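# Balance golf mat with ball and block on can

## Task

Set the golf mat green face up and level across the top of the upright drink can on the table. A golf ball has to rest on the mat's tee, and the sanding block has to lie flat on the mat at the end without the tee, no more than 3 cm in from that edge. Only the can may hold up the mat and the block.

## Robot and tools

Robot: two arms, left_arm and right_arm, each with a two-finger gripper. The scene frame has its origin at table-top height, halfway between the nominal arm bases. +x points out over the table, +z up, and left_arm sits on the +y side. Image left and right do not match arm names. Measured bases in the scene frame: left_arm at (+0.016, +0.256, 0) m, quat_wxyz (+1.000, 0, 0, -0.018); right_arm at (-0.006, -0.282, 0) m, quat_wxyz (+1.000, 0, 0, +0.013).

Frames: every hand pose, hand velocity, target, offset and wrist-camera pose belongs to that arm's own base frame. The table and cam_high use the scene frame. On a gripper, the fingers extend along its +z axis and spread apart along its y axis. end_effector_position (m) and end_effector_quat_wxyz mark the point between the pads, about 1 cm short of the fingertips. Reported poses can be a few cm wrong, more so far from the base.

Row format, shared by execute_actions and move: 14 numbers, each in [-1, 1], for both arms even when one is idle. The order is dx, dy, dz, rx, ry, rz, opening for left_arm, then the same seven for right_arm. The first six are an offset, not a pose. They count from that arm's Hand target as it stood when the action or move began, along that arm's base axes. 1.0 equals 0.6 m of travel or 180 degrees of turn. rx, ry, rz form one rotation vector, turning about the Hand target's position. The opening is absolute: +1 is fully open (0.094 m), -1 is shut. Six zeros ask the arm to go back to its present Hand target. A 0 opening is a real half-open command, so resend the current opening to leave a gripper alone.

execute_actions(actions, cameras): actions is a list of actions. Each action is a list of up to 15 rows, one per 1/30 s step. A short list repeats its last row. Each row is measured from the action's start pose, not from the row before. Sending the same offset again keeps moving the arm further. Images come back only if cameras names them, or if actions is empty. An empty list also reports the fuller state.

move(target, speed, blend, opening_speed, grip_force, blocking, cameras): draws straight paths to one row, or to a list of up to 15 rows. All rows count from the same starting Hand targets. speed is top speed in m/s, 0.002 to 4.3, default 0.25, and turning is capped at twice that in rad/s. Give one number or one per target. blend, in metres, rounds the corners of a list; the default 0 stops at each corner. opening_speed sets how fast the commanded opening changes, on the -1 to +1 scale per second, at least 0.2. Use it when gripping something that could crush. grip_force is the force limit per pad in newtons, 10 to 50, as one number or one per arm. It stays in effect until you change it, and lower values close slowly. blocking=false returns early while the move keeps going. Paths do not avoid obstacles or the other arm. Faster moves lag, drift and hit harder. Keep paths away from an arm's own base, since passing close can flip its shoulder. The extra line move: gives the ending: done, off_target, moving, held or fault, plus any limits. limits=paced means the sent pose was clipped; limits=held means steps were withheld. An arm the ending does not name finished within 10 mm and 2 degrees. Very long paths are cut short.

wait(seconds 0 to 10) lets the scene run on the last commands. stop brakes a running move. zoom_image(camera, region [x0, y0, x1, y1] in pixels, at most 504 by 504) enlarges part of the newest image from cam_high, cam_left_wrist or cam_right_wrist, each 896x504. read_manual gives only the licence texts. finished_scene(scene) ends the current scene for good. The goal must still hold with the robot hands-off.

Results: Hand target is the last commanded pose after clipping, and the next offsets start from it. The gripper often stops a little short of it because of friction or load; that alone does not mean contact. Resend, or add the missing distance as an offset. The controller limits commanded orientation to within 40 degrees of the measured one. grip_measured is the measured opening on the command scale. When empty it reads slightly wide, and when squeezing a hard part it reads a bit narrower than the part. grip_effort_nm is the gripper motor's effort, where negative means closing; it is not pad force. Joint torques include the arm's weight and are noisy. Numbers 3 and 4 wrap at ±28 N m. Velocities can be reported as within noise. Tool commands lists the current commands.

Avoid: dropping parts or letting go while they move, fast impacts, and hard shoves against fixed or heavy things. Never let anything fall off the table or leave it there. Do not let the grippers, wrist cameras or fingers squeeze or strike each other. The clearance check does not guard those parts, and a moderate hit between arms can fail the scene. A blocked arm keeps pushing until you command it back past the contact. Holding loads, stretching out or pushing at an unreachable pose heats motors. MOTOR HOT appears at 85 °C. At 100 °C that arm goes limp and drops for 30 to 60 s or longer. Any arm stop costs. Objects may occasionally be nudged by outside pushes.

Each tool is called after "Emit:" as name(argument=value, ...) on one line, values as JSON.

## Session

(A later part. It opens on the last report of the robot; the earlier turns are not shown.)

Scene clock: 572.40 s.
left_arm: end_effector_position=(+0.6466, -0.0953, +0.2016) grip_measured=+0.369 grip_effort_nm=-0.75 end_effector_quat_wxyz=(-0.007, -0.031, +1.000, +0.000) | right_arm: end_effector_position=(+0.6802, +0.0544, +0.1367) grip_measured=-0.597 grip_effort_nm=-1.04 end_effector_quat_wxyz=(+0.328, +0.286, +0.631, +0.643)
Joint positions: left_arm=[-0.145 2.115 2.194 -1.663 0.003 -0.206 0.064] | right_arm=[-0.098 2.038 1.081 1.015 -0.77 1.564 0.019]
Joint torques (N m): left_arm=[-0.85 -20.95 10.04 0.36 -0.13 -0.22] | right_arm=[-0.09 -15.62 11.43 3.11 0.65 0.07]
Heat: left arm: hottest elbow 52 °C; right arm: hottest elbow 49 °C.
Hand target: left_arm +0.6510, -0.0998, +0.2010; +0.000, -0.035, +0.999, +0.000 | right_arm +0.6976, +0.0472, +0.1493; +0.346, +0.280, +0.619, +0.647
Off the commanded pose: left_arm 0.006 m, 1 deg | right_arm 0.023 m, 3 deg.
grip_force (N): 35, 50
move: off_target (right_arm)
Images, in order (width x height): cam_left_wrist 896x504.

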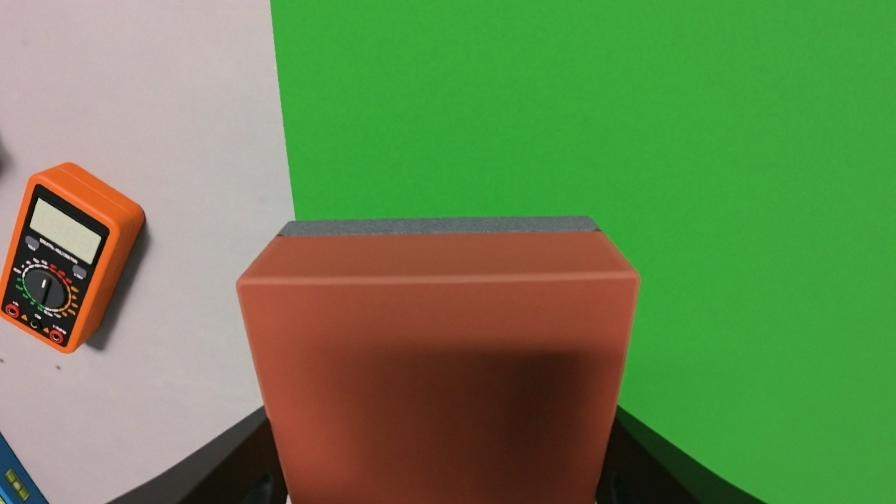

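Emit:
move(target=[[0.0,0.008,-0.04,0,0,0.01,0.1,0.0,0,0,0,0,0,-0.9],[0.0,0.008,-0.062,0,0,0.01,0.1,0.0,0,0,0,0,0,-0.9]], speed=[0.06,0.03], cameras=["cam_left_wrist"])

Scene clock: 575.93 s.
left_arm: end_effector_position=(+0.6492, -0.0957, +0.1742) grip_measured=+0.369 grip_effort_nm=-0.75 end_effector_quat_wxyz=(+0.002, -0.043, +0.999, -0.002) | right_arm: end_effector_position=(+0.6821, +0.0541, +0.1392) grip_measured=-0.597 grip_effort_nm=-1.04 end_effector_quat_wxyz=(+0.329, +0.285, +0.629, +0.644)
Joint positions: left_arm=[-0.145 2.106 2.107 -1.569 0.003 -0.231 0.064] | right_arm=[-0.098 2.038 1.087 1.015 -0.77 1.567 0.019]
Joint torques (N m): left_arm=[-0.15 -20.01 8.88 1.11 -0.16 -0.18] | right_arm=[0.03 -15.44 10.89 3.14 0.65 0]
Heat: left arm: hottest elbow 52 °C; right arm: hottest elbow 49 °C.
Hand target: left_arm +0.6511, -0.0950, +0.1639; +0.000, -0.050, +0.999, +0.000 | right_arm +0.6976, +0.0472, +0.1493; +0.346, +0.280, +0.619, +0.647
Off the commanded pose: left_arm 0.011 m, 1 deg | right_arm 0.020 m, 2 deg.
grip_force (N): 35, 50
move: off_target (left_arm, right_arm)
Images, in order (width x height): cam_left_wrist 896x504.

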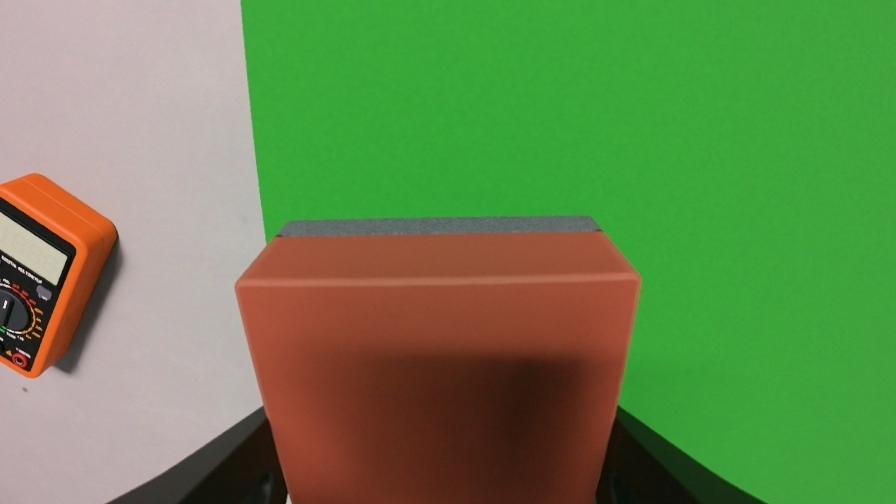

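Emit:
move(target=[[0.0,0.0,-0.006,0,0,0,0.1,0.0,0,0,0,0,0,-0.9],[0.0,0.0,-0.006,0,0,0,0.85,0.0,0,0,0,0,0,-0.9]], speed=[0.03,0.03], opening_speed=0.4, cameras=["cam_left_wrist","cam_right_wrist"])

Scene clock: 581.40 s.
left_arm: end_effector_position=(+0.6491, -0.0956, +0.1708) grip_measured=+0.847 grip_effort_nm=0.10 end_effector_quat_wxyz=(+0.004, -0.043, +0.999, -0.002) | right_arm: end_effector_position=(+0.6821, +0.0541, +0.1392) grip_measured=-0.597 grip_effort_nm=-1.04 end_effector_quat_wxyz=(+0.329, +0.285, +0.629, +0.644)
Joint positions: left_arm=[-0.145 2.102 2.091 -1.552 0.003 -0.232 0.087] | right_arm=[-0.098 2.038 1.087 1.015 -0.77 1.569 0.019]
Joint torques (N m): left_arm=[-0.56 -19.6 9.26 0.72 -0.16 -0.18] | right_arm=[-0.09 -15.27 10.88 3.19 0.67 0]
Heat: left arm: hottest elbow 52 °C; right arm: hottest elbow 49 °C.
Hand target: left_arm +0.6511, -0.0950, +0.1603; +0.000, -0.051, +0.999, -0.001 | right_arm +0.6976, +0.0472, +0.1493; +0.346, +0.281, +0.618, +0.647
Off the commanded pose: left_arm 0.011 m, 1 deg | right_arm 0.020 m, 2 deg.
grip_force (N): 35, 50
move: off_target (left_arm, right_arm); target 2's new opening was sent with left_arm's hand 0.014 m and 1 deg from that target
Images, in order (width x height): cam_left_wrist 896x504, cam_right_wrist 896x504.

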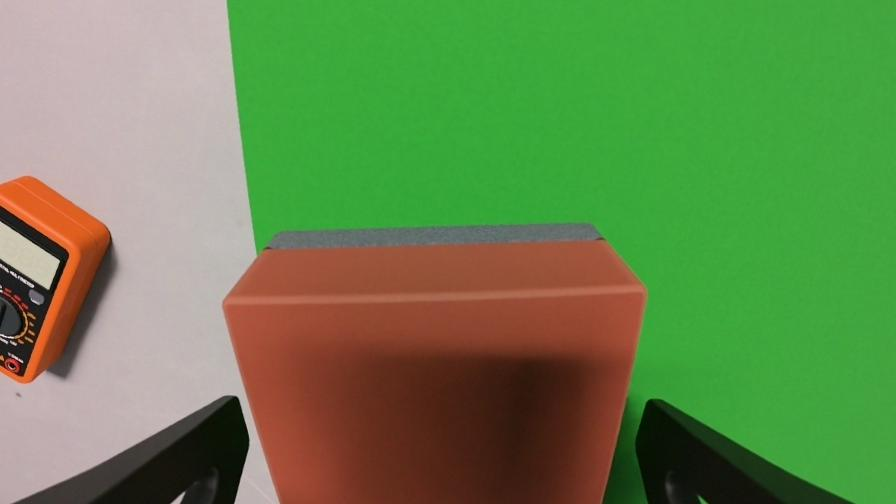

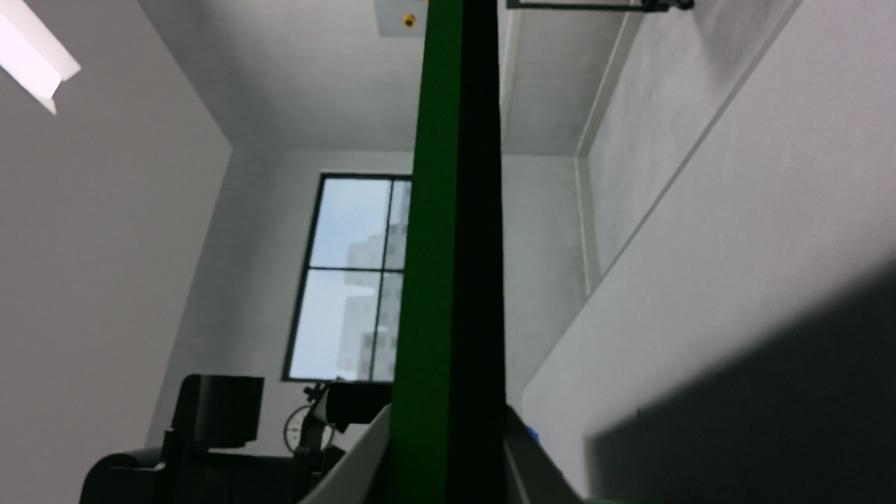

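Emit:
move(target=[[0.0,0.0,0.12,0,0,0,0.85,0.0,0,0,0,0,0,-0.9],[0.0,0.3,0.12,0,0,-0.2,0.3,0.0,0,0,0,0,0,-0.9],[0.09,0.53,0.04,0,0,-0.37,0.3,0.0,0,0,0,0,0,-0.9]], speed=[0.1,0.3,0.3], blend=[0.005,0.04,0], cameras=["all"])

Scene clock: 591.27 s.
left_arm: end_effector_position=(+0.6982, +0.2189, +0.1829) grip_measured=+0.302 grip_effort_nm=-0.10 end_effector_quat_wxyz=(+0.029, +0.500, +0.865, +0.032) | right_arm: end_effector_position=(+0.6821, +0.0541, +0.1392) grip_measured=-0.597 grip_effort_nm=-1.04 end_effector_quat_wxyz=(+0.329, +0.285, +0.629, +0.644)
Joint positions: left_arm=[0.304 2.351 2.557 -1.691 -0.001 1.353 0.061] | right_arm=[-0.098 2.038 1.087 1.015 -0.77 1.569 0.019]
Joint torques (N m): left_arm=[-0.26 -21.25 13.41 0.08 0.14 0.03] | right_arm=[0.03 -15.44 10.82 3.11 0.67 -0.02]
Heat: left arm: hottest elbow 51 °C; right arm: hottest elbow 49 °C.
Hand target: left_arm +0.7050, +0.2233, +0.1844; +0.000, +0.506, +0.863, +0.000 | right_arm +0.6976, +0.0472, +0.1493; +0.346, +0.281, +0.618, +0.647
Off the commanded pose: left_arm 0.008 m, 5 deg | right_arm 0.020 m, 2 deg.
joint sent to its limit (left arm) — joint 4 (wrist pitch), lower limit. The joint targets are off in orientation, not in position.
grip_force (N): 35, 50
move: off_target (left_arm, right_arm); blend cut to 0 m at target 2; target 2's new opening was sent with left_arm's hand 0.015 m and 1 deg from that target

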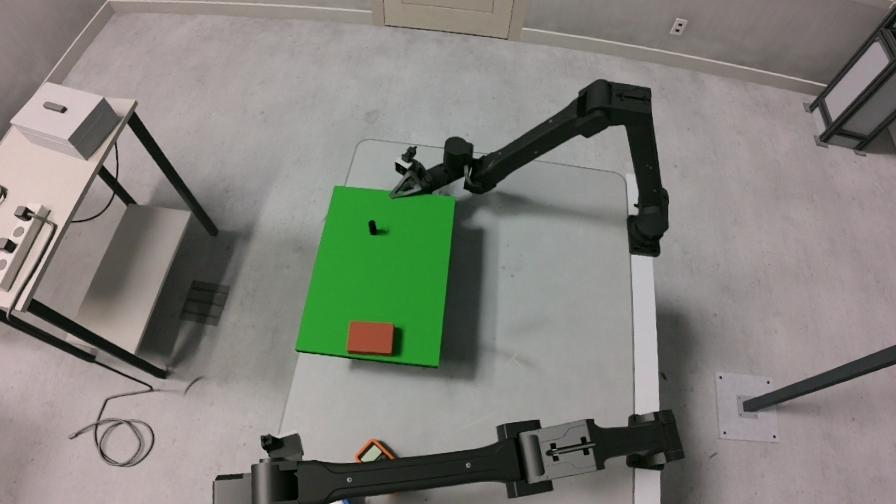

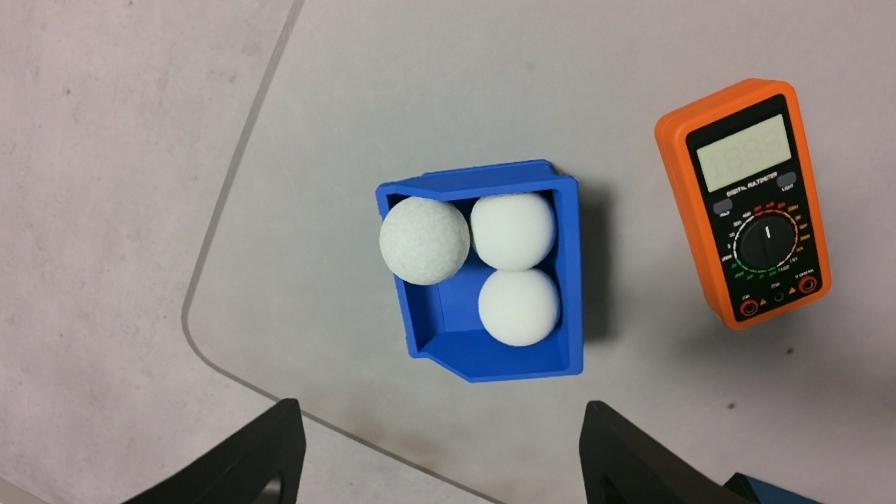

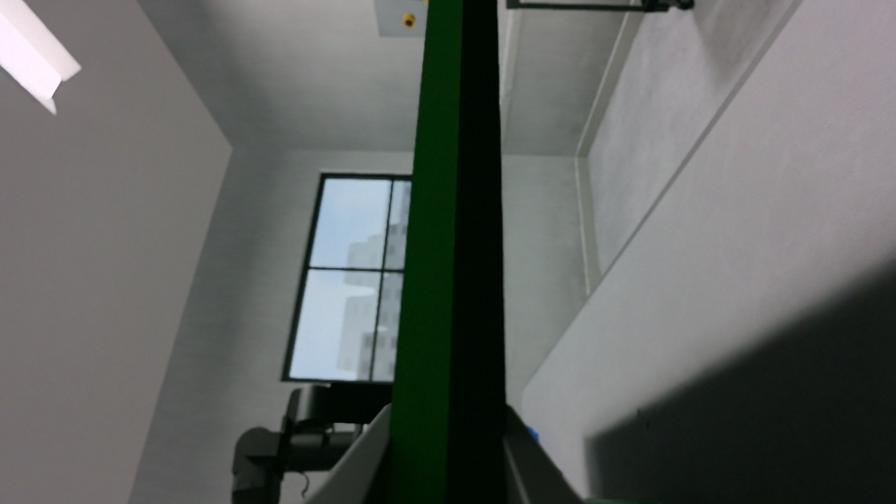

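Emit:
move(target=[0.018,0.043,-0.1,0,0,0.36,0.5,0.0,0,0,0,0,0,-0.9], speed=0.2, cameras=["cam_left_wrist"])

Scene clock: 604.67 s.
left_arm: end_effector_position=(+0.7111, +0.2390, +0.1246) grip_measured=+0.498 grip_effort_nm=0.10 end_effector_quat_wxyz=(+0.021, -0.022, +1.000, +0.008) | right_arm: end_effector_position=(+0.6821, +0.0541, +0.1392) grip_measured=-0.597 grip_effort_nm=-1.04 end_effector_quat_wxyz=(+0.329, +0.285, +0.629, +0.644)
Joint positions: left_arm=[0.324 2.48 2.645 -1.691 -0.002 0.281 0.07] | right_arm=[-0.098 2.038 1.087 1.015 -0.77 1.569 0.019]
Joint torques (N m): left_arm=[0.26 -22.36 13.76 -0.02 0.08 -0.18] | right_arm=[0.09 -15.74 10.96 3.18 0.68 0]
Heat: left arm: hottest elbow 52 °C; right arm: hottest elbow 49 °C.
Hand target: left_arm +0.7158, +0.2490, +0.1244; +0.000, -0.035, +0.999, +0.000 | right_arm +0.6976, +0.0472, +0.1493; +0.346, +0.281, +0.618, +0.647
Off the commanded pose: left_arm 0.011 m, 3 deg | right_arm 0.020 m, 2 deg.
joint sent to its limit (left arm) — joint 4 (wrist pitch), lower limit. The joint targets are off in orientation, not in position.
grip_force (N): 35, 50
move: off_target (left_arm, right_arm)
Images, in order (width x height): cam_left_wrist 896x504.

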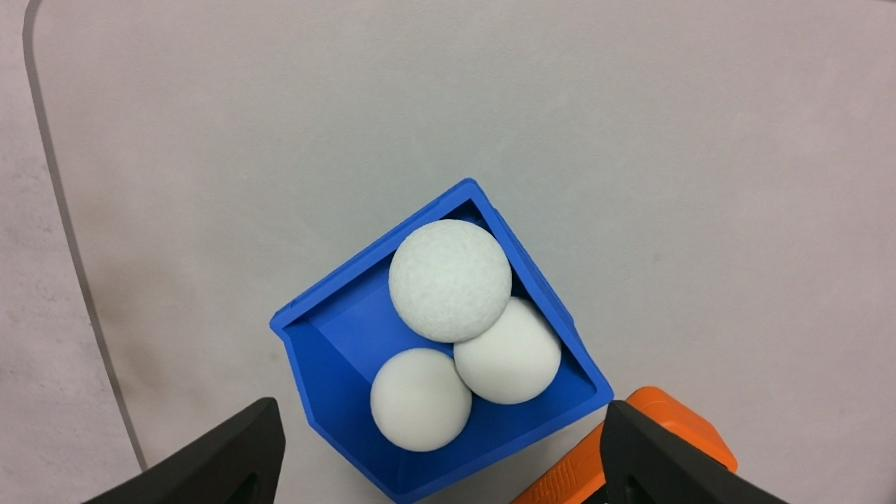

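Emit:
move(target=[-0.0,-0.01,-0.107,0,0,0,0.2,0.0,0,0,0,0,0,-0.9], speed=0.08, cameras=["cam_left_wrist"])

Scene clock: 610.47 s.
left_arm: end_effector_position=(+0.7142, +0.2400, +0.0755) grip_measured=+0.202 grip_effort_nm=-0.10 end_effector_quat_wxyz=(+0.004, -0.026, +1.000, +0.002) | right_arm: end_effector_position=(+0.6821, +0.0541, +0.1392) grip_measured=-0.597 grip_effort_nm=-1.04 end_effector_quat_wxyz=(+0.329, +0.285, +0.629, +0.644)
Joint positions: left_arm=[0.324 2.527 2.605 -1.64 -0.002 0.273 0.056] | right_arm=[-0.098 2.038 1.087 1.015 -0.77 1.569 0.019]
Joint torques (N m): left_arm=[-0.09 -22.42 10.25 0.62 0.09 -0.2] | right_arm=[-0.03 -15.38 10.97 3.17 0.65 -0.01]
Heat: left arm: hottest elbow 53 °C; right arm: hottest elbow 49 °C.
Hand target: left_arm +0.7159, +0.2429, +0.0602; +0.000, -0.035, +0.999, -0.001 | right_arm +0.6976, +0.0472, +0.1493; +0.346, +0.281, +0.618, +0.647
Off the commanded pose: left_arm 0.016 m, 1 deg | right_arm 0.020 m, 2 deg.
grip_force (N): 35, 50
move: off_target (left_arm, right_arm)
Images, in order (width x height): cam_left_wrist 896x504.

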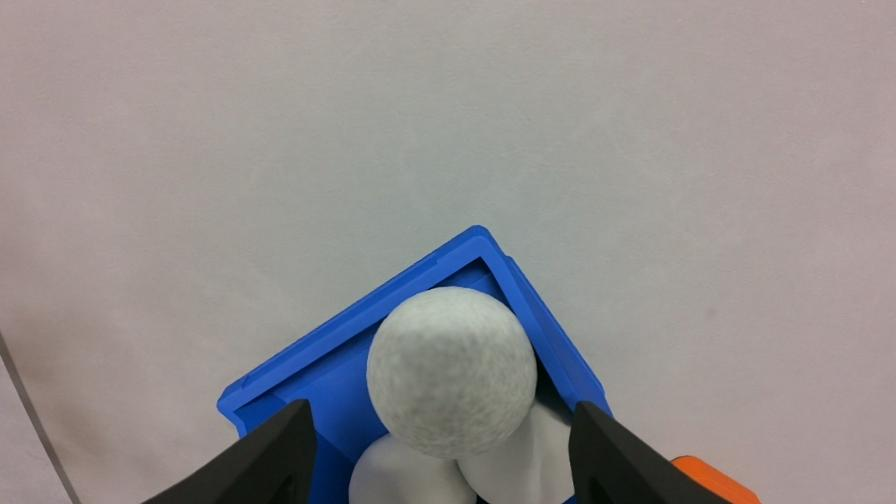

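Emit:
move(target=[-0.009,-0.002,-0.032,0,0,0,0.06,0.0,0,0,0,0,0,-0.9], speed=0.05, cameras=["cam_left_wrist"])

Scene clock: 614.70 s.
left_arm: end_effector_position=(+0.7102, +0.2393, +0.0425) grip_measured=+0.062 grip_effort_nm=-0.09 end_effector_quat_wxyz=(-0.003, -0.026, +1.000, +0.000) | right_arm: end_effector_position=(+0.6821, +0.0541, +0.1392) grip_measured=-0.597 grip_effort_nm=-1.04 end_effector_quat_wxyz=(+0.329, +0.285, +0.629, +0.644)
Joint positions: left_arm=[0.325 2.519 2.505 -1.563 -0.002 0.272 0.05] | right_arm=[-0.098 2.038 1.087 1.015 -0.77 1.569 0.019]
Joint torques (N m): left_arm=[-0.21 -25.29 9.16 0.66 0.13 -0.2] | right_arm=[0.03 -15.33 10.97 3.11 0.62 -0.02]
Heat: left arm: hottest elbow 53 °C; right arm: hottest elbow 49 °C.
Hand target: left_arm +0.7104, +0.2418, +0.0410; +0.000, -0.035, +0.999, +0.000 | right_arm +0.6976, +0.0472, +0.1493; +0.346, +0.281, +0.618, +0.647
Off the commanded pose: left_arm 0.003 m, 1 deg | right_arm 0.020 m, 2 deg.
grip_force (N): 35, 50
move: off_target (right_arm)
Images, in order (width x height): cam_left_wrist 896x504.

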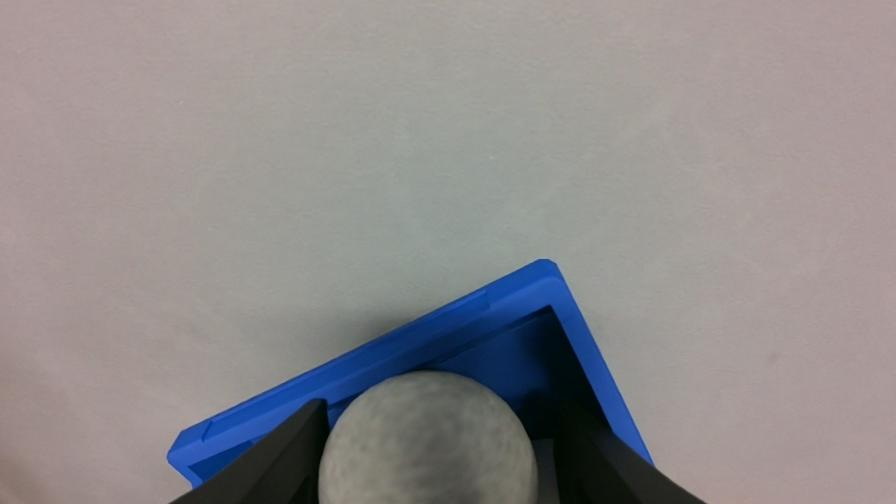

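Emit:
move(target=[[0,0,0,0,0,0,-0.17,0.0,0,0,0,0,0,-0.9],[0,0,0.17,0,0,0,-0.17,0.0,0,0,0,0,0,-0.9]], speed=0.1, opening_speed=0.8, cameras=["cam_left_wrist"])

Scene clock: 618.93 s.
left_arm: end_effector_position=(+0.7037, +0.2370, +0.1244) grip_measured=-0.085 grip_effort_nm=-0.75 end_effector_quat_wxyz=(+0.012, -0.026, +1.000, +0.004) | right_arm: end_effector_position=(+0.6821, +0.0541, +0.1392) grip_measured=-0.597 grip_effort_nm=-1.04 end_effector_quat_wxyz=(+0.329, +0.285, +0.629, +0.644)
Joint positions: left_arm=[0.325 2.458 2.604 -1.691 -0.001 0.272 0.043] | right_arm=[-0.098 2.038 1.087 1.015 -0.77 1.569 0.019]
Joint torques (N m): left_arm=[0.26 -25 13.52 -0.02 0.1 -0.19] | right_arm=[-0.32 -15.5 10.81 3.23 0.65 -0.03]
Heat: left arm: hottest elbow 53 °C; right arm: hottest elbow 49 °C.
Hand target: left_arm +0.7104, +0.2418, +0.1430; +0.000, -0.035, +0.999, -0.001 | right_arm +0.6976, +0.0472, +0.1493; +0.346, +0.281, +0.618, +0.647
Off the commanded pose: left_arm 0.020 m, 2 deg | right_arm 0.020 m, 2 deg.
joint sent to its limit (left arm) — joint 4 (wrist pitch), lower limit. The joint targets are off in orientation, not in position.
grip_force (N): 35, 50
move: off_target (left_arm, right_arm)
Images, in order (width x height): cam_left_wrist 896x504.

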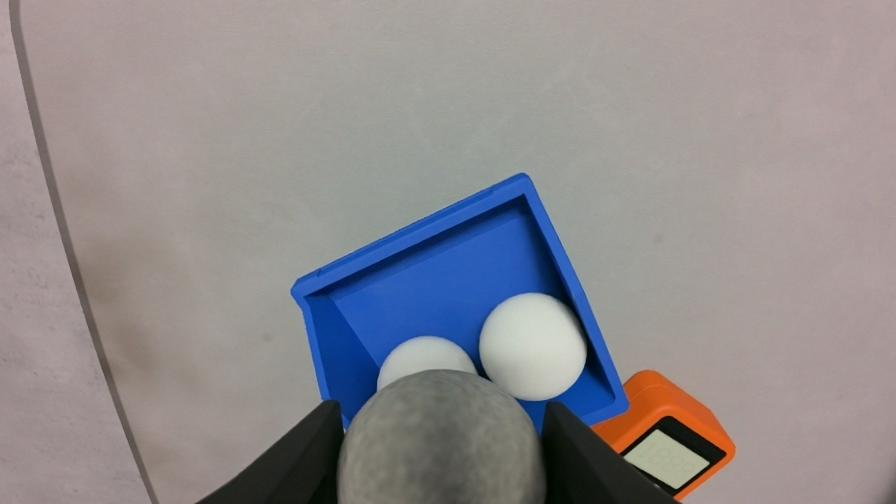

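Emit:
move(target=[[-0.1,-0.1,0.15,0,0,0,-0.17,0.0,0,0,0,0,0,-0.9],[-0.1,-0.75,0.18,0,0,0,-0.17,0.0,0,0,0,0,0,-0.9]], speed=0.2, blend=[0.04,0], cameras=["cam_left_wrist","cam_high"])

Scene clock: 626.90 s.
left_arm: end_effector_position=(+0.6404, -0.2073, +0.2444) grip_measured=-0.085 grip_effort_nm=-0.75 end_effector_quat_wxyz=(+0.037, -0.025, +0.999, -0.012) | right_arm: end_effector_position=(+0.6821, +0.0541, +0.1392) grip_measured=-0.597 grip_effort_nm=-1.04 end_effector_quat_wxyz=(+0.329, +0.285, +0.629, +0.644)
Joint positions: left_arm=[-0.313 2.127 2.325 -1.691 -0.001 -0.363 0.043] | right_arm=[-0.098 2.038 1.087 1.015 -0.77 1.569 0.019]
Joint torques (N m): left_arm=[-0.32 -18.37 13.85 0.13 0.04 -0.25] | right_arm=[0.15 -15.44 11 3.04 0.67 -0.02]
Heat: left arm: hottest elbow 54 °C; right arm: hottest elbow 49 °C.
Hand target: left_arm +0.6504, -0.2083, +0.2511; +0.000, -0.035, +0.999, -0.001 | right_arm +0.6976, +0.0472, +0.1493; +0.346, +0.281, +0.618, +0.647
Off the commanded pose: left_arm 0.012 m, 5 deg | right_arm 0.020 m, 2 deg.
joint sent to its limit (left arm) — joint 4 (wrist pitch), lower limit. The joint targets are off in orientation, not in position.
grip_force (N): 35, 50
move: off_target (left_arm, right_arm)
Images, in order (width x height): cam_high 896x504, cam_left_wrist 896x504.

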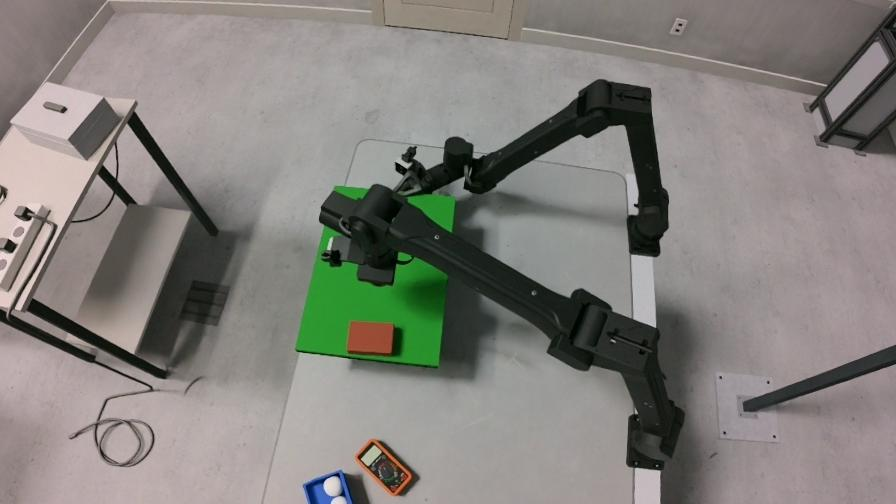

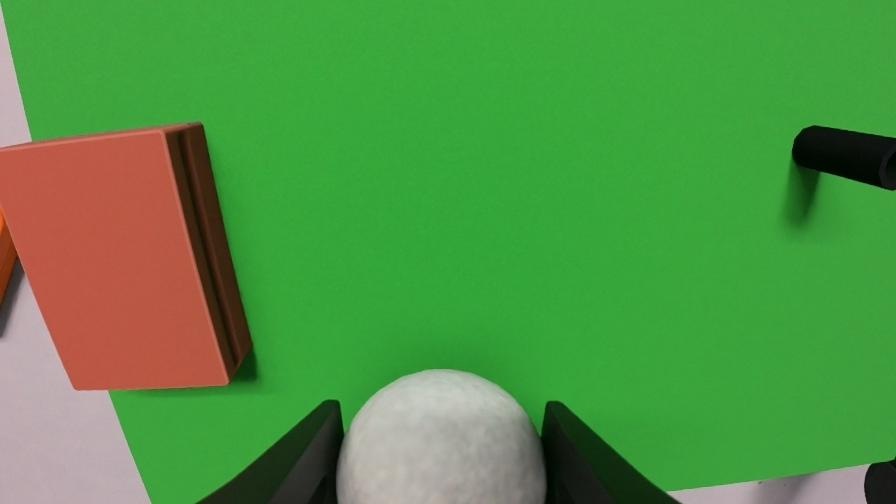

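Emit:
move(target=[0,-0.16,0,0,0,0,-0.17,0,0,0,0,0,0,-0.9], speed=0.15, cameras=["cam_left_wrist","cam_high"])

Scene clock: 638.57 s.
left_arm: end_effector_position=(+0.6415, -0.3027, +0.2449) grip_measured=-0.085 grip_effort_nm=-0.75 end_effector_quat_wxyz=(+0.064, -0.025, +0.997, -0.031) | right_arm: end_effector_position=(+0.6821, +0.0541, +0.1392) grip_measured=-0.597 grip_effort_nm=-1.04 end_effector_quat_wxyz=(+0.329, +0.285, +0.629, +0.644)
Joint positions: left_arm=[-0.441 2.221 2.486 -1.692 -0.002 -0.491 0.043] | right_arm=[-0.098 2.038 1.087 1.015 -0.77 1.569 0.019]
Joint torques (N m): left_arm=[0.15 -19.6 13.86 0.23 0.02 -0.24] | right_arm=[0.03 -15.15 10.92 3.11 0.65 -0.03]
Motor temperatures (°C): left_arm=[38 43 55 37 37 36 39] | right_arm=[40 45 49 39 40 38 41]
Heat: left arm: hottest elbow 55 °C; right arm: hottest elbow 49 °C.
Hand target: left_arm +0.6504, -0.3044, +0.2508; +0.000, -0.035, +0.999, -0.001 | right_arm +0.6976, +0.0472, +0.1493; +0.346, +0.281, +0.618, +0.647
Off the commanded pose: left_arm 0.011 m, 8 deg | right_arm 0.020 m, 2 deg.
joint sent to its limit (left arm) — joint 4 (wrist pitch), lower limit. The joint targets are off in orientation, not in position.
grip_force (N): 35, 50
move: off_target (left_arm, right_arm)
Images, in order (width x height): cam_high 896x504, cam_left_wrist 896x504.

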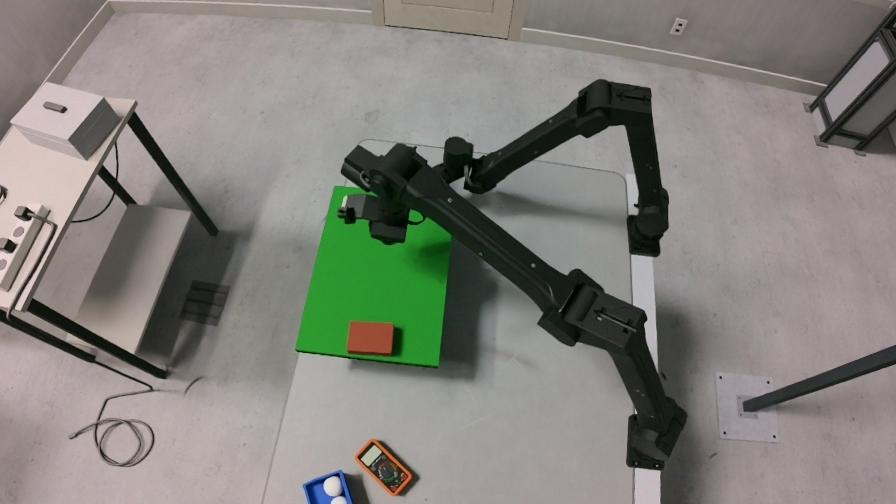

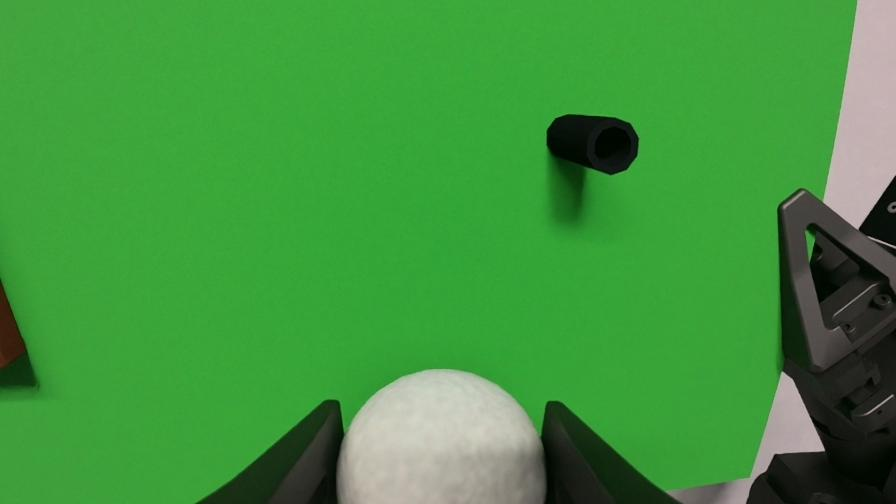

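Emit:
move(target=[0.105,-0.084,0,0,0,0,-0.17,0,0,0,0,0,0,-0.9], speed=0.12, cameras=["cam_left_wrist"])

Scene clock: 649.73 s.
left_arm: end_effector_position=(+0.7064, -0.3433, +0.2421) grip_measured=-0.085 grip_effort_nm=-0.75 end_effector_quat_wxyz=(+0.146, -0.031, +0.986, -0.075) | right_arm: end_effector_position=(+0.6821, +0.0541, +0.1392) grip_measured=-0.597 grip_effort_nm=-1.04 end_effector_quat_wxyz=(+0.329, +0.285, +0.629, +0.644)
Joint positions: left_arm=[-0.452 2.452 2.878 -1.667 -0.002 -0.514 0.043] | right_arm=[-0.098 2.038 1.087 1.015 -0.77 1.569 0.019]
Joint torques (N m): left_arm=[-1.38 -22.95 13.61 1.29 -0.13 -0.18] | right_arm=[-0.15 -15.38 11 3.21 0.66 -0.02]
Motor temperatures (°C): left_arm=[38 44 56 37 37 36 39] | right_arm=[40 45 49 39 40 38 41]
Heat: left arm: hottest elbow 56 °C; right arm: hottest elbow 49 °C.
Hand target: left_arm +0.7134, -0.3548, +0.2509; +0.000, -0.035, +0.999, -0.001 | right_arm +0.6976, +0.0472, +0.1493; +0.346, +0.281, +0.618, +0.647
Off the commanded pose: left_arm 0.016 m, 19 deg | right_arm 0.020 m, 2 deg.
elbow stopped short (left arm): the move would have taken joint 3 (elbow) straighter than the controller allows.
grip_force (N): 35, 50
move: off_target (left_arm, right_arm)
Images, in order (width x height): cam_left_wrist 896x504.

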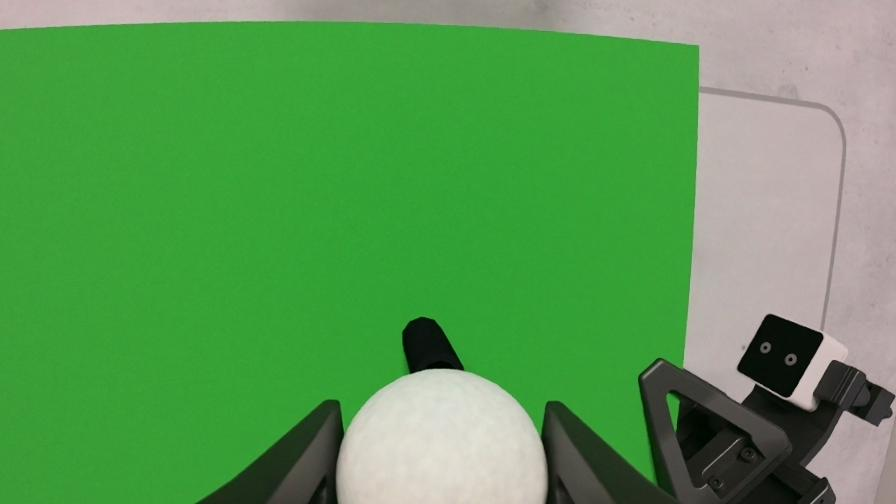

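Emit:
move(target=[-0.006,-0.011,-0.04,0,0,0,-0.17,0,0,0,0,0,0,-0.9], speed=0.06, cameras=["cam_left_wrist"])

Scene clock: 661.87 s.
left_arm: end_effector_position=(+0.7069, -0.3495, +0.2246) grip_measured=-0.085 grip_effort_nm=-0.75 end_effector_quat_wxyz=(+0.137, -0.032, +0.987, -0.072) | right_arm: end_effector_position=(+0.6821, +0.0541, +0.1392) grip_measured=-0.597 grip_effort_nm=-1.04 end_effector_quat_wxyz=(+0.329, +0.285, +0.629, +0.644)
Joint positions: left_arm=[-0.459 2.476 2.878 -1.664 -0.002 -0.523 0.043] | right_arm=[-0.098 2.038 1.087 1.015 -0.77 1.569 0.019]
Joint torques (N m): left_arm=[-1.26 -21.77 13.57 0.69 -0.07 -0.14] | right_arm=[0.15 -15.56 10.97 3.19 0.66 -0.02]
Motor temperatures (°C): left_arm=[38 44 57 37 37 36 39] | right_arm=[40 45 49 39 40 38 41]
Heat: left arm: hottest elbow 57 °C; right arm: hottest elbow 49 °C.
Hand target: left_arm +0.7098, -0.3613, +0.2269; +0.000, -0.035, +0.999, -0.001 | right_arm +0.6976, +0.0472, +0.1493; +0.346, +0.281, +0.618, +0.647
Off the commanded pose: left_arm 0.012 m, 18 deg | right_arm 0.020 m, 2 deg.
elbow stopped short (left arm): the move would have taken joint 3 (elbow) straighter than the controller allows.
grip_force (N): 35, 50
move: off_target (left_arm, right_arm)
Images, in order (width x height): cam_left_wrist 896x504.

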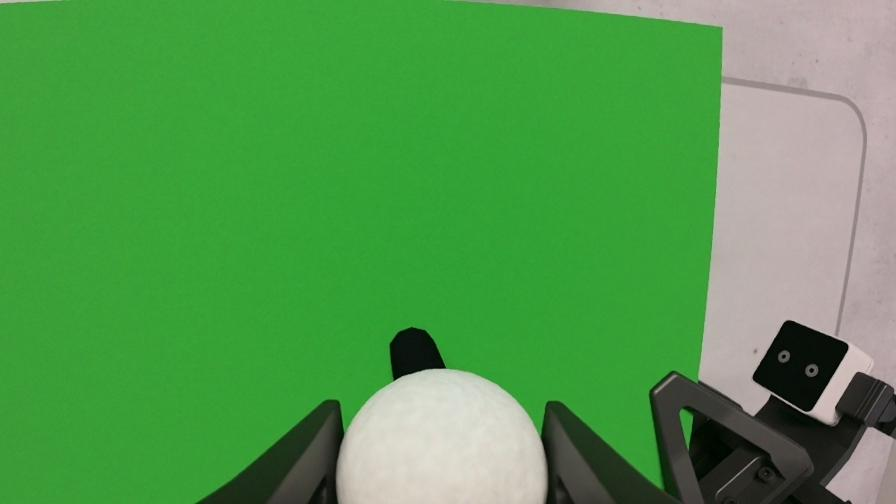

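Emit:
move(target=[-0.004,-0.001,-0.018,0,0,0,-0.17,0,0,0,0,0,0,-0.9], speed=0.04, cameras=["cam_left_wrist","cam_right_wrist"])

Scene clock: 669.80 s.
left_arm: end_effector_position=(+0.7064, -0.3509, +0.2149) grip_measured=-0.085 grip_effort_nm=-0.75 end_effector_quat_wxyz=(+0.130, -0.032, +0.989, -0.068) | right_arm: end_effector_position=(+0.6821, +0.0541, +0.1392) grip_measured=-0.597 grip_effort_nm=-1.04 end_effector_quat_wxyz=(+0.329, +0.285, +0.629, +0.644)
Joint positions: left_arm=[-0.461 2.488 2.878 -1.668 -0.002 -0.526 0.043] | right_arm=[-0.098 2.038 1.087 1.015 -0.77 1.569 0.019]
Joint torques (N m): left_arm=[-1.55 -22.42 13.61 0.35 -0.1 -0.22] | right_arm=[-0.26 -15.33 10.82 3.03 0.64 -0.03]
Motor temperatures (°C): left_arm=[38 44 57 37 37 36 39] | right_arm=[40 45 49 39 40 38 41]
Heat: left arm: hottest elbow 57 °C; right arm: hottest elbow 49 °C.
Hand target: left_arm +0.7074, -0.3620, +0.2162; +0.000, -0.035, +0.999, -0.001 | right_arm +0.6976, +0.0472, +0.1493; +0.346, +0.281, +0.618, +0.647
Off the commanded pose: left_arm 0.011 m, 17 deg | right_arm 0.020 m, 2 deg.
elbow stopped short (left arm): the move would have taken joint 3 (elbow) straighter than the controller allows.
grip_force (N): 35, 50
move: off_target (left_arm, right_arm)
Images, in order (width x height): cam_left_wrist 896x504, cam_right_wrist 896x504.

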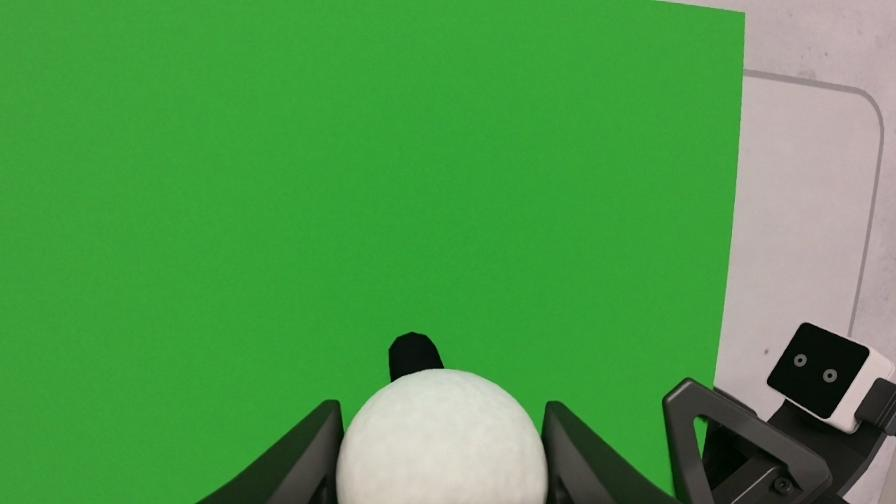

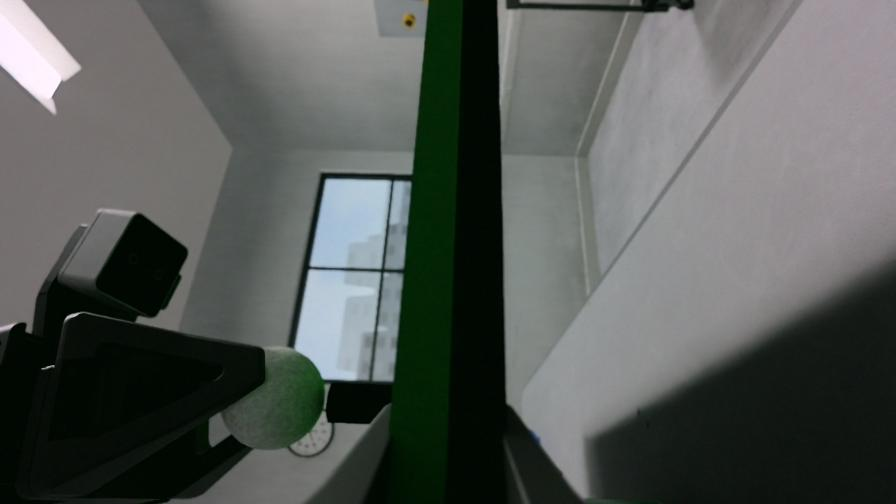

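Emit:
zoom_image(camera="cam_right_wrist", region=[200, 320, 440, 470])

Scaled by 2.100 from the camera's 896x504 image, which has a finer 1280x720 frame.

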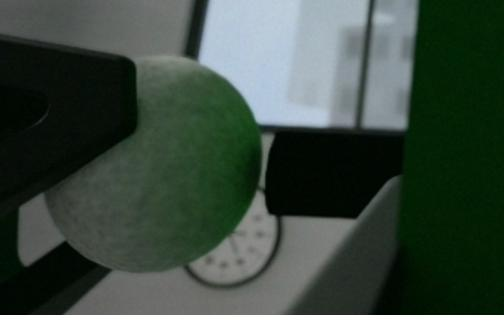

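Emit:
move(target=[-0.0055,0.002,-0.006,0,0,0,-0.17,0,0,0,0,0,0,-0.9], speed=0.04, cameras=["cam_right_wrist"])

Emit:
zoom_image(camera="cam_right_wrist", region=[200, 320, 440, 470])

Scene clock: 678.90 s.
left_arm: end_effector_position=(+0.7030, -0.3496, +0.2115) grip_measured=-0.085 grip_effort_nm=-0.75 end_effector_quat_wxyz=(+0.121, -0.032, +0.990, -0.064) | right_arm: end_effector_position=(+0.6821, +0.0541, +0.1392) grip_measured=-0.597 grip_effort_nm=-1.04 end_effector_quat_wxyz=(+0.329, +0.285, +0.629, +0.644)
Joint positions: left_arm=[-0.461 2.491 2.878 -1.684 -0.002 -0.527 0.043] | right_arm=[-0.098 2.038 1.087 1.015 -0.77 1.569 0.019]
Joint torques (N m): left_arm=[-0.85 -22.42 13.53 0.62 -0.09 -0.24] | right_arm=[-0.32 -15.21 10.89 3.04 0.65 0]
Motor temperatures (°C): left_arm=[38 44 57 37 37 36 39] | right_arm=[40 45 49 39 40 38 41]
Heat: left arm: hottest elbow 57 °C; right arm: hottest elbow 49 °C.
Hand target: left_arm +0.7041, -0.3607, +0.2126; +0.000, -0.035, +0.999, -0.001 | right_arm +0.6976, +0.0472, +0.1493; +0.346, +0.281, +0.618, +0.647
Off the commanded pose: left_arm 0.011 m, 16 deg | right_arm 0.020 m, 2 deg.
elbow stopped short (left arm): the move would have taken joint 3 (elbow) straighter than the controller allows.
grip_force (N): 35, 50
move: off_target (left_arm, right_arm)
Images, in order (width x height): cam_right_wrist 896x504.

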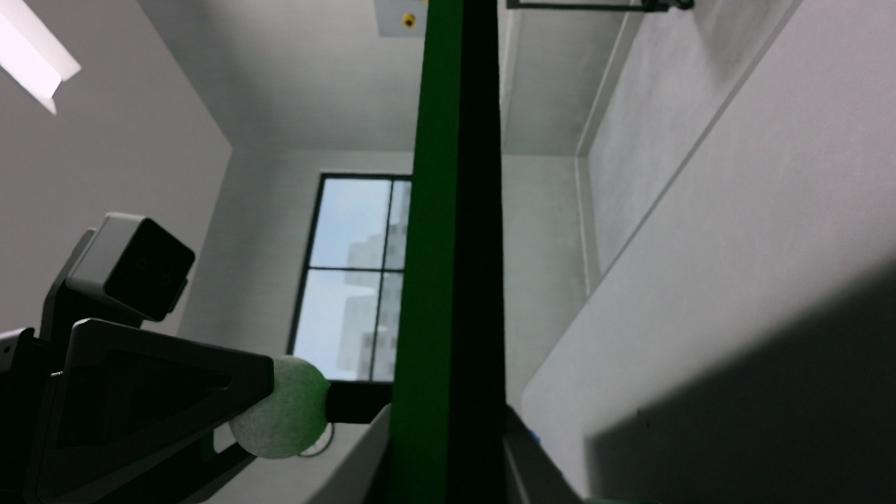

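Scaled by 2.100 from the camera's 896x504 image, which has a finer 1280x720 frame.

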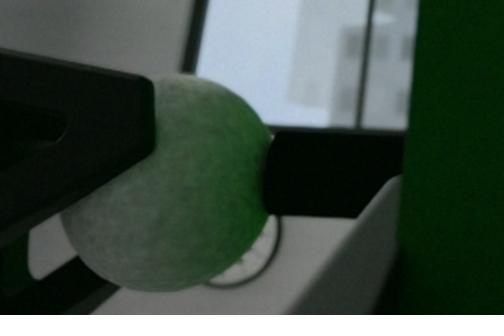

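Emit:
move(target=[0.0035,-0.001,0.000,0,0,0,-0.17,0,0,0,0,0,0,-0.9], speed=0.04, cameras=["cam_right_wrist","cam_left_wrist"])

Emit:
zoom_image(camera="cam_right_wrist", region=[200, 320, 440, 470])

Scene clock: 685.67 s.
left_arm: end_effector_position=(+0.7024, -0.3493, +0.2110) grip_measured=-0.085 grip_effort_nm=-0.75 end_effector_quat_wxyz=(+0.120, -0.032, +0.990, -0.063) | right_arm: end_effector_position=(+0.6821, +0.0541, +0.1392) grip_measured=-0.597 grip_effort_nm=-1.04 end_effector_quat_wxyz=(+0.329, +0.285, +0.629, +0.644)
Joint positions: left_arm=[-0.461 2.491 2.878 -1.687 -0.002 -0.527 0.043] | right_arm=[-0.098 2.038 1.087 1.015 -0.77 1.569 0.019]
Joint torques (N m): left_arm=[-1.49 -22.59 13.39 0.77 -0.08 -0.19] | right_arm=[-0.03 -15.62 10.97 3.1 0.64 -0.02]
Motor temperatures (°C): left_arm=[38 44 58 37 37 36 39] | right_arm=[40 45 49 39 40 38 41]
Heat: left arm: hottest elbow 58 °C; right arm: hottest elbow 49 °C.
Hand target: left_arm +0.7062, -0.3613, +0.2125; +0.000, -0.035, +0.999, -0.001 | right_arm +0.6976, +0.0472, +0.1493; +0.346, +0.281, +0.618, +0.647
Off the commanded pose: left_arm 0.013 m, 16 deg | right_arm 0.020 m, 2 deg.
elbow stopped short (left arm): the move would have taken joint 3 (elbow) straighter than the controller allows.
grip_force (N): 35, 50
move: off_target (left_arm, right_arm)
Images, in order (width x height): cam_left_wrist 896x504, cam_right_wrist 896x504.

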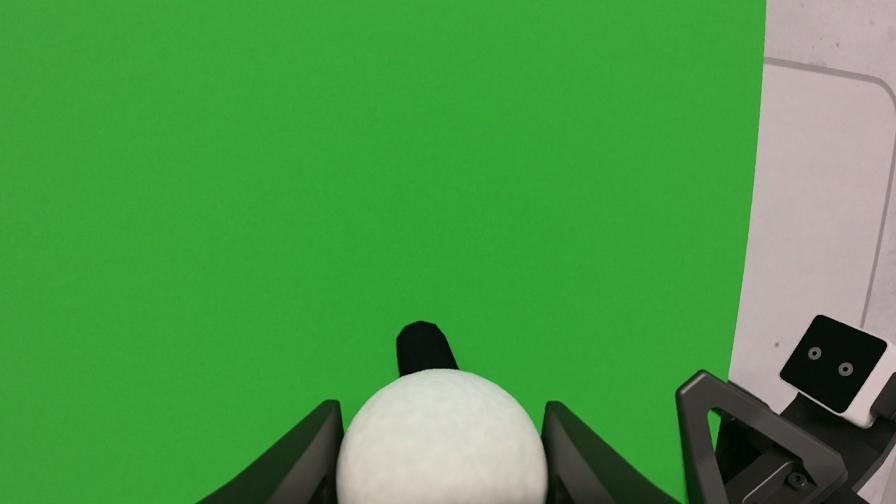

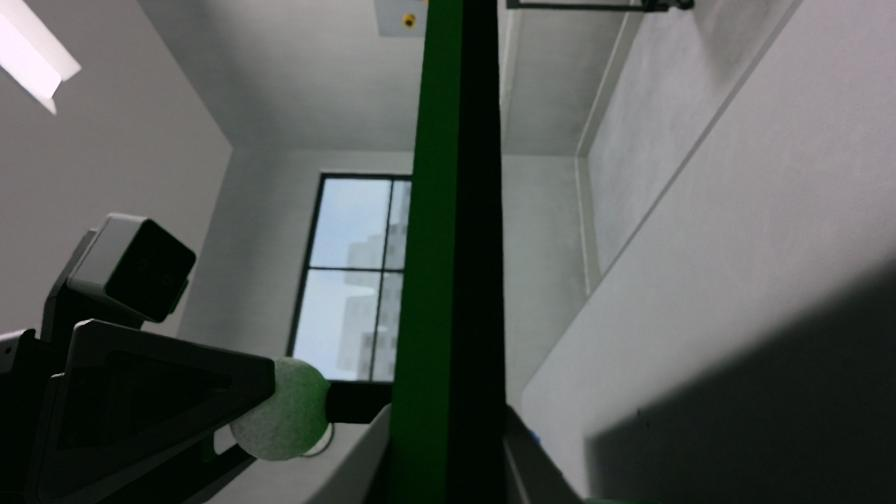

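Scaled by 2.100 from the camera's 896x504 image, which has a finer 1280x720 frame.

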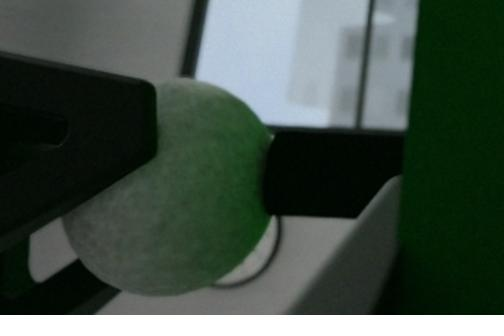

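Emit:
move(target=[0.007,-0.003,0.008,0,0,0,-0.17,0,0,0,0,0,0,-0.9], speed=0.04, cameras=["cam_right_wrist"])

Emit:
zoom_image(camera="cam_right_wrist", region=[200, 320, 440, 470])

Scene clock: 692.53 s.
left_arm: end_effector_position=(+0.7039, -0.3500, +0.2115) grip_measured=-0.085 grip_effort_nm=-0.75 end_effector_quat_wxyz=(+0.123, -0.032, +0.990, -0.065) | right_arm: end_effector_position=(+0.6821, +0.0541, +0.1392) grip_measured=-0.597 grip_effort_nm=-1.04 end_effector_quat_wxyz=(+0.329, +0.285, +0.629, +0.644)
Joint positions: left_arm=[-0.461 2.491 2.878 -1.68 -0.002 -0.527 0.043] | right_arm=[-0.098 2.038 1.087 1.015 -0.77 1.569 0.019]
Joint torques (N m): left_arm=[-1.55 -21.95 13.52 1.03 -0.08 -0.17] | right_arm=[-0.15 -15.5 10.92 3.12 0.65 0.01]
Motor temperatures (°C): left_arm=[38 44 58 37 37 36 39] | right_arm=[40 45 49 39 40 38 41]
Heat: left arm: hottest elbow 58 °C; right arm: hottest elbow 49 °C.
Hand target: left_arm +0.7104, -0.3631, +0.2173; +0.000, -0.035, +0.999, -0.001 | right_arm +0.6976, +0.0472, +0.1493; +0.346, +0.281, +0.618, +0.647
Off the commanded pose: left_arm 0.016 m, 16 deg | right_arm 0.020 m, 2 deg.
elbow stopped short (left arm): the move would have taken joint 3 (elbow) straighter than the controller allows.
grip_force (N): 35, 50
move: off_target (left_arm, right_arm)
Images, in order (width x height): cam_right_wrist 896x504.

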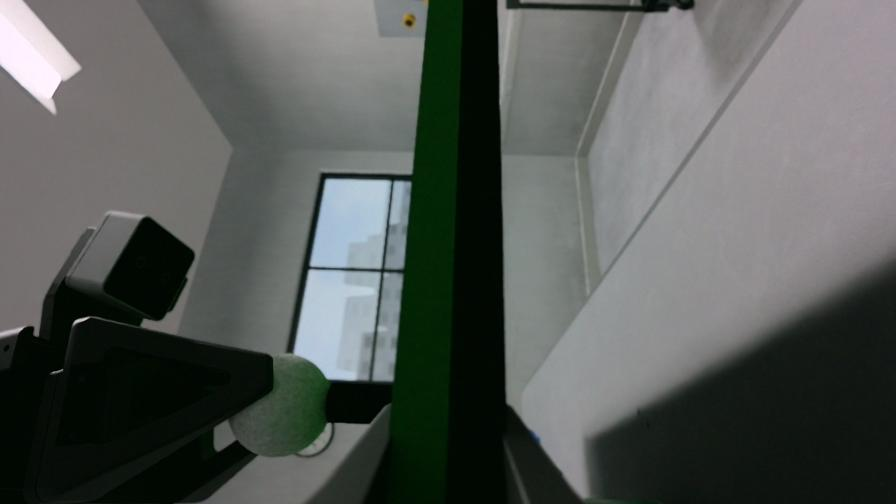

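Scaled by 2.100 from the camera's 896x504 image, which has a finer 1280x720 frame.

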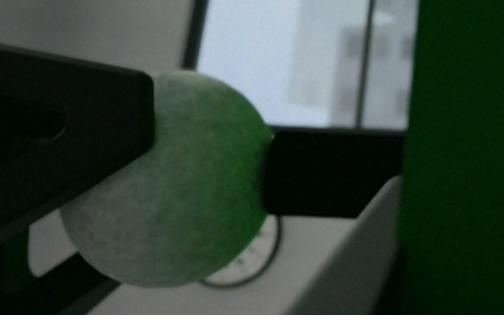

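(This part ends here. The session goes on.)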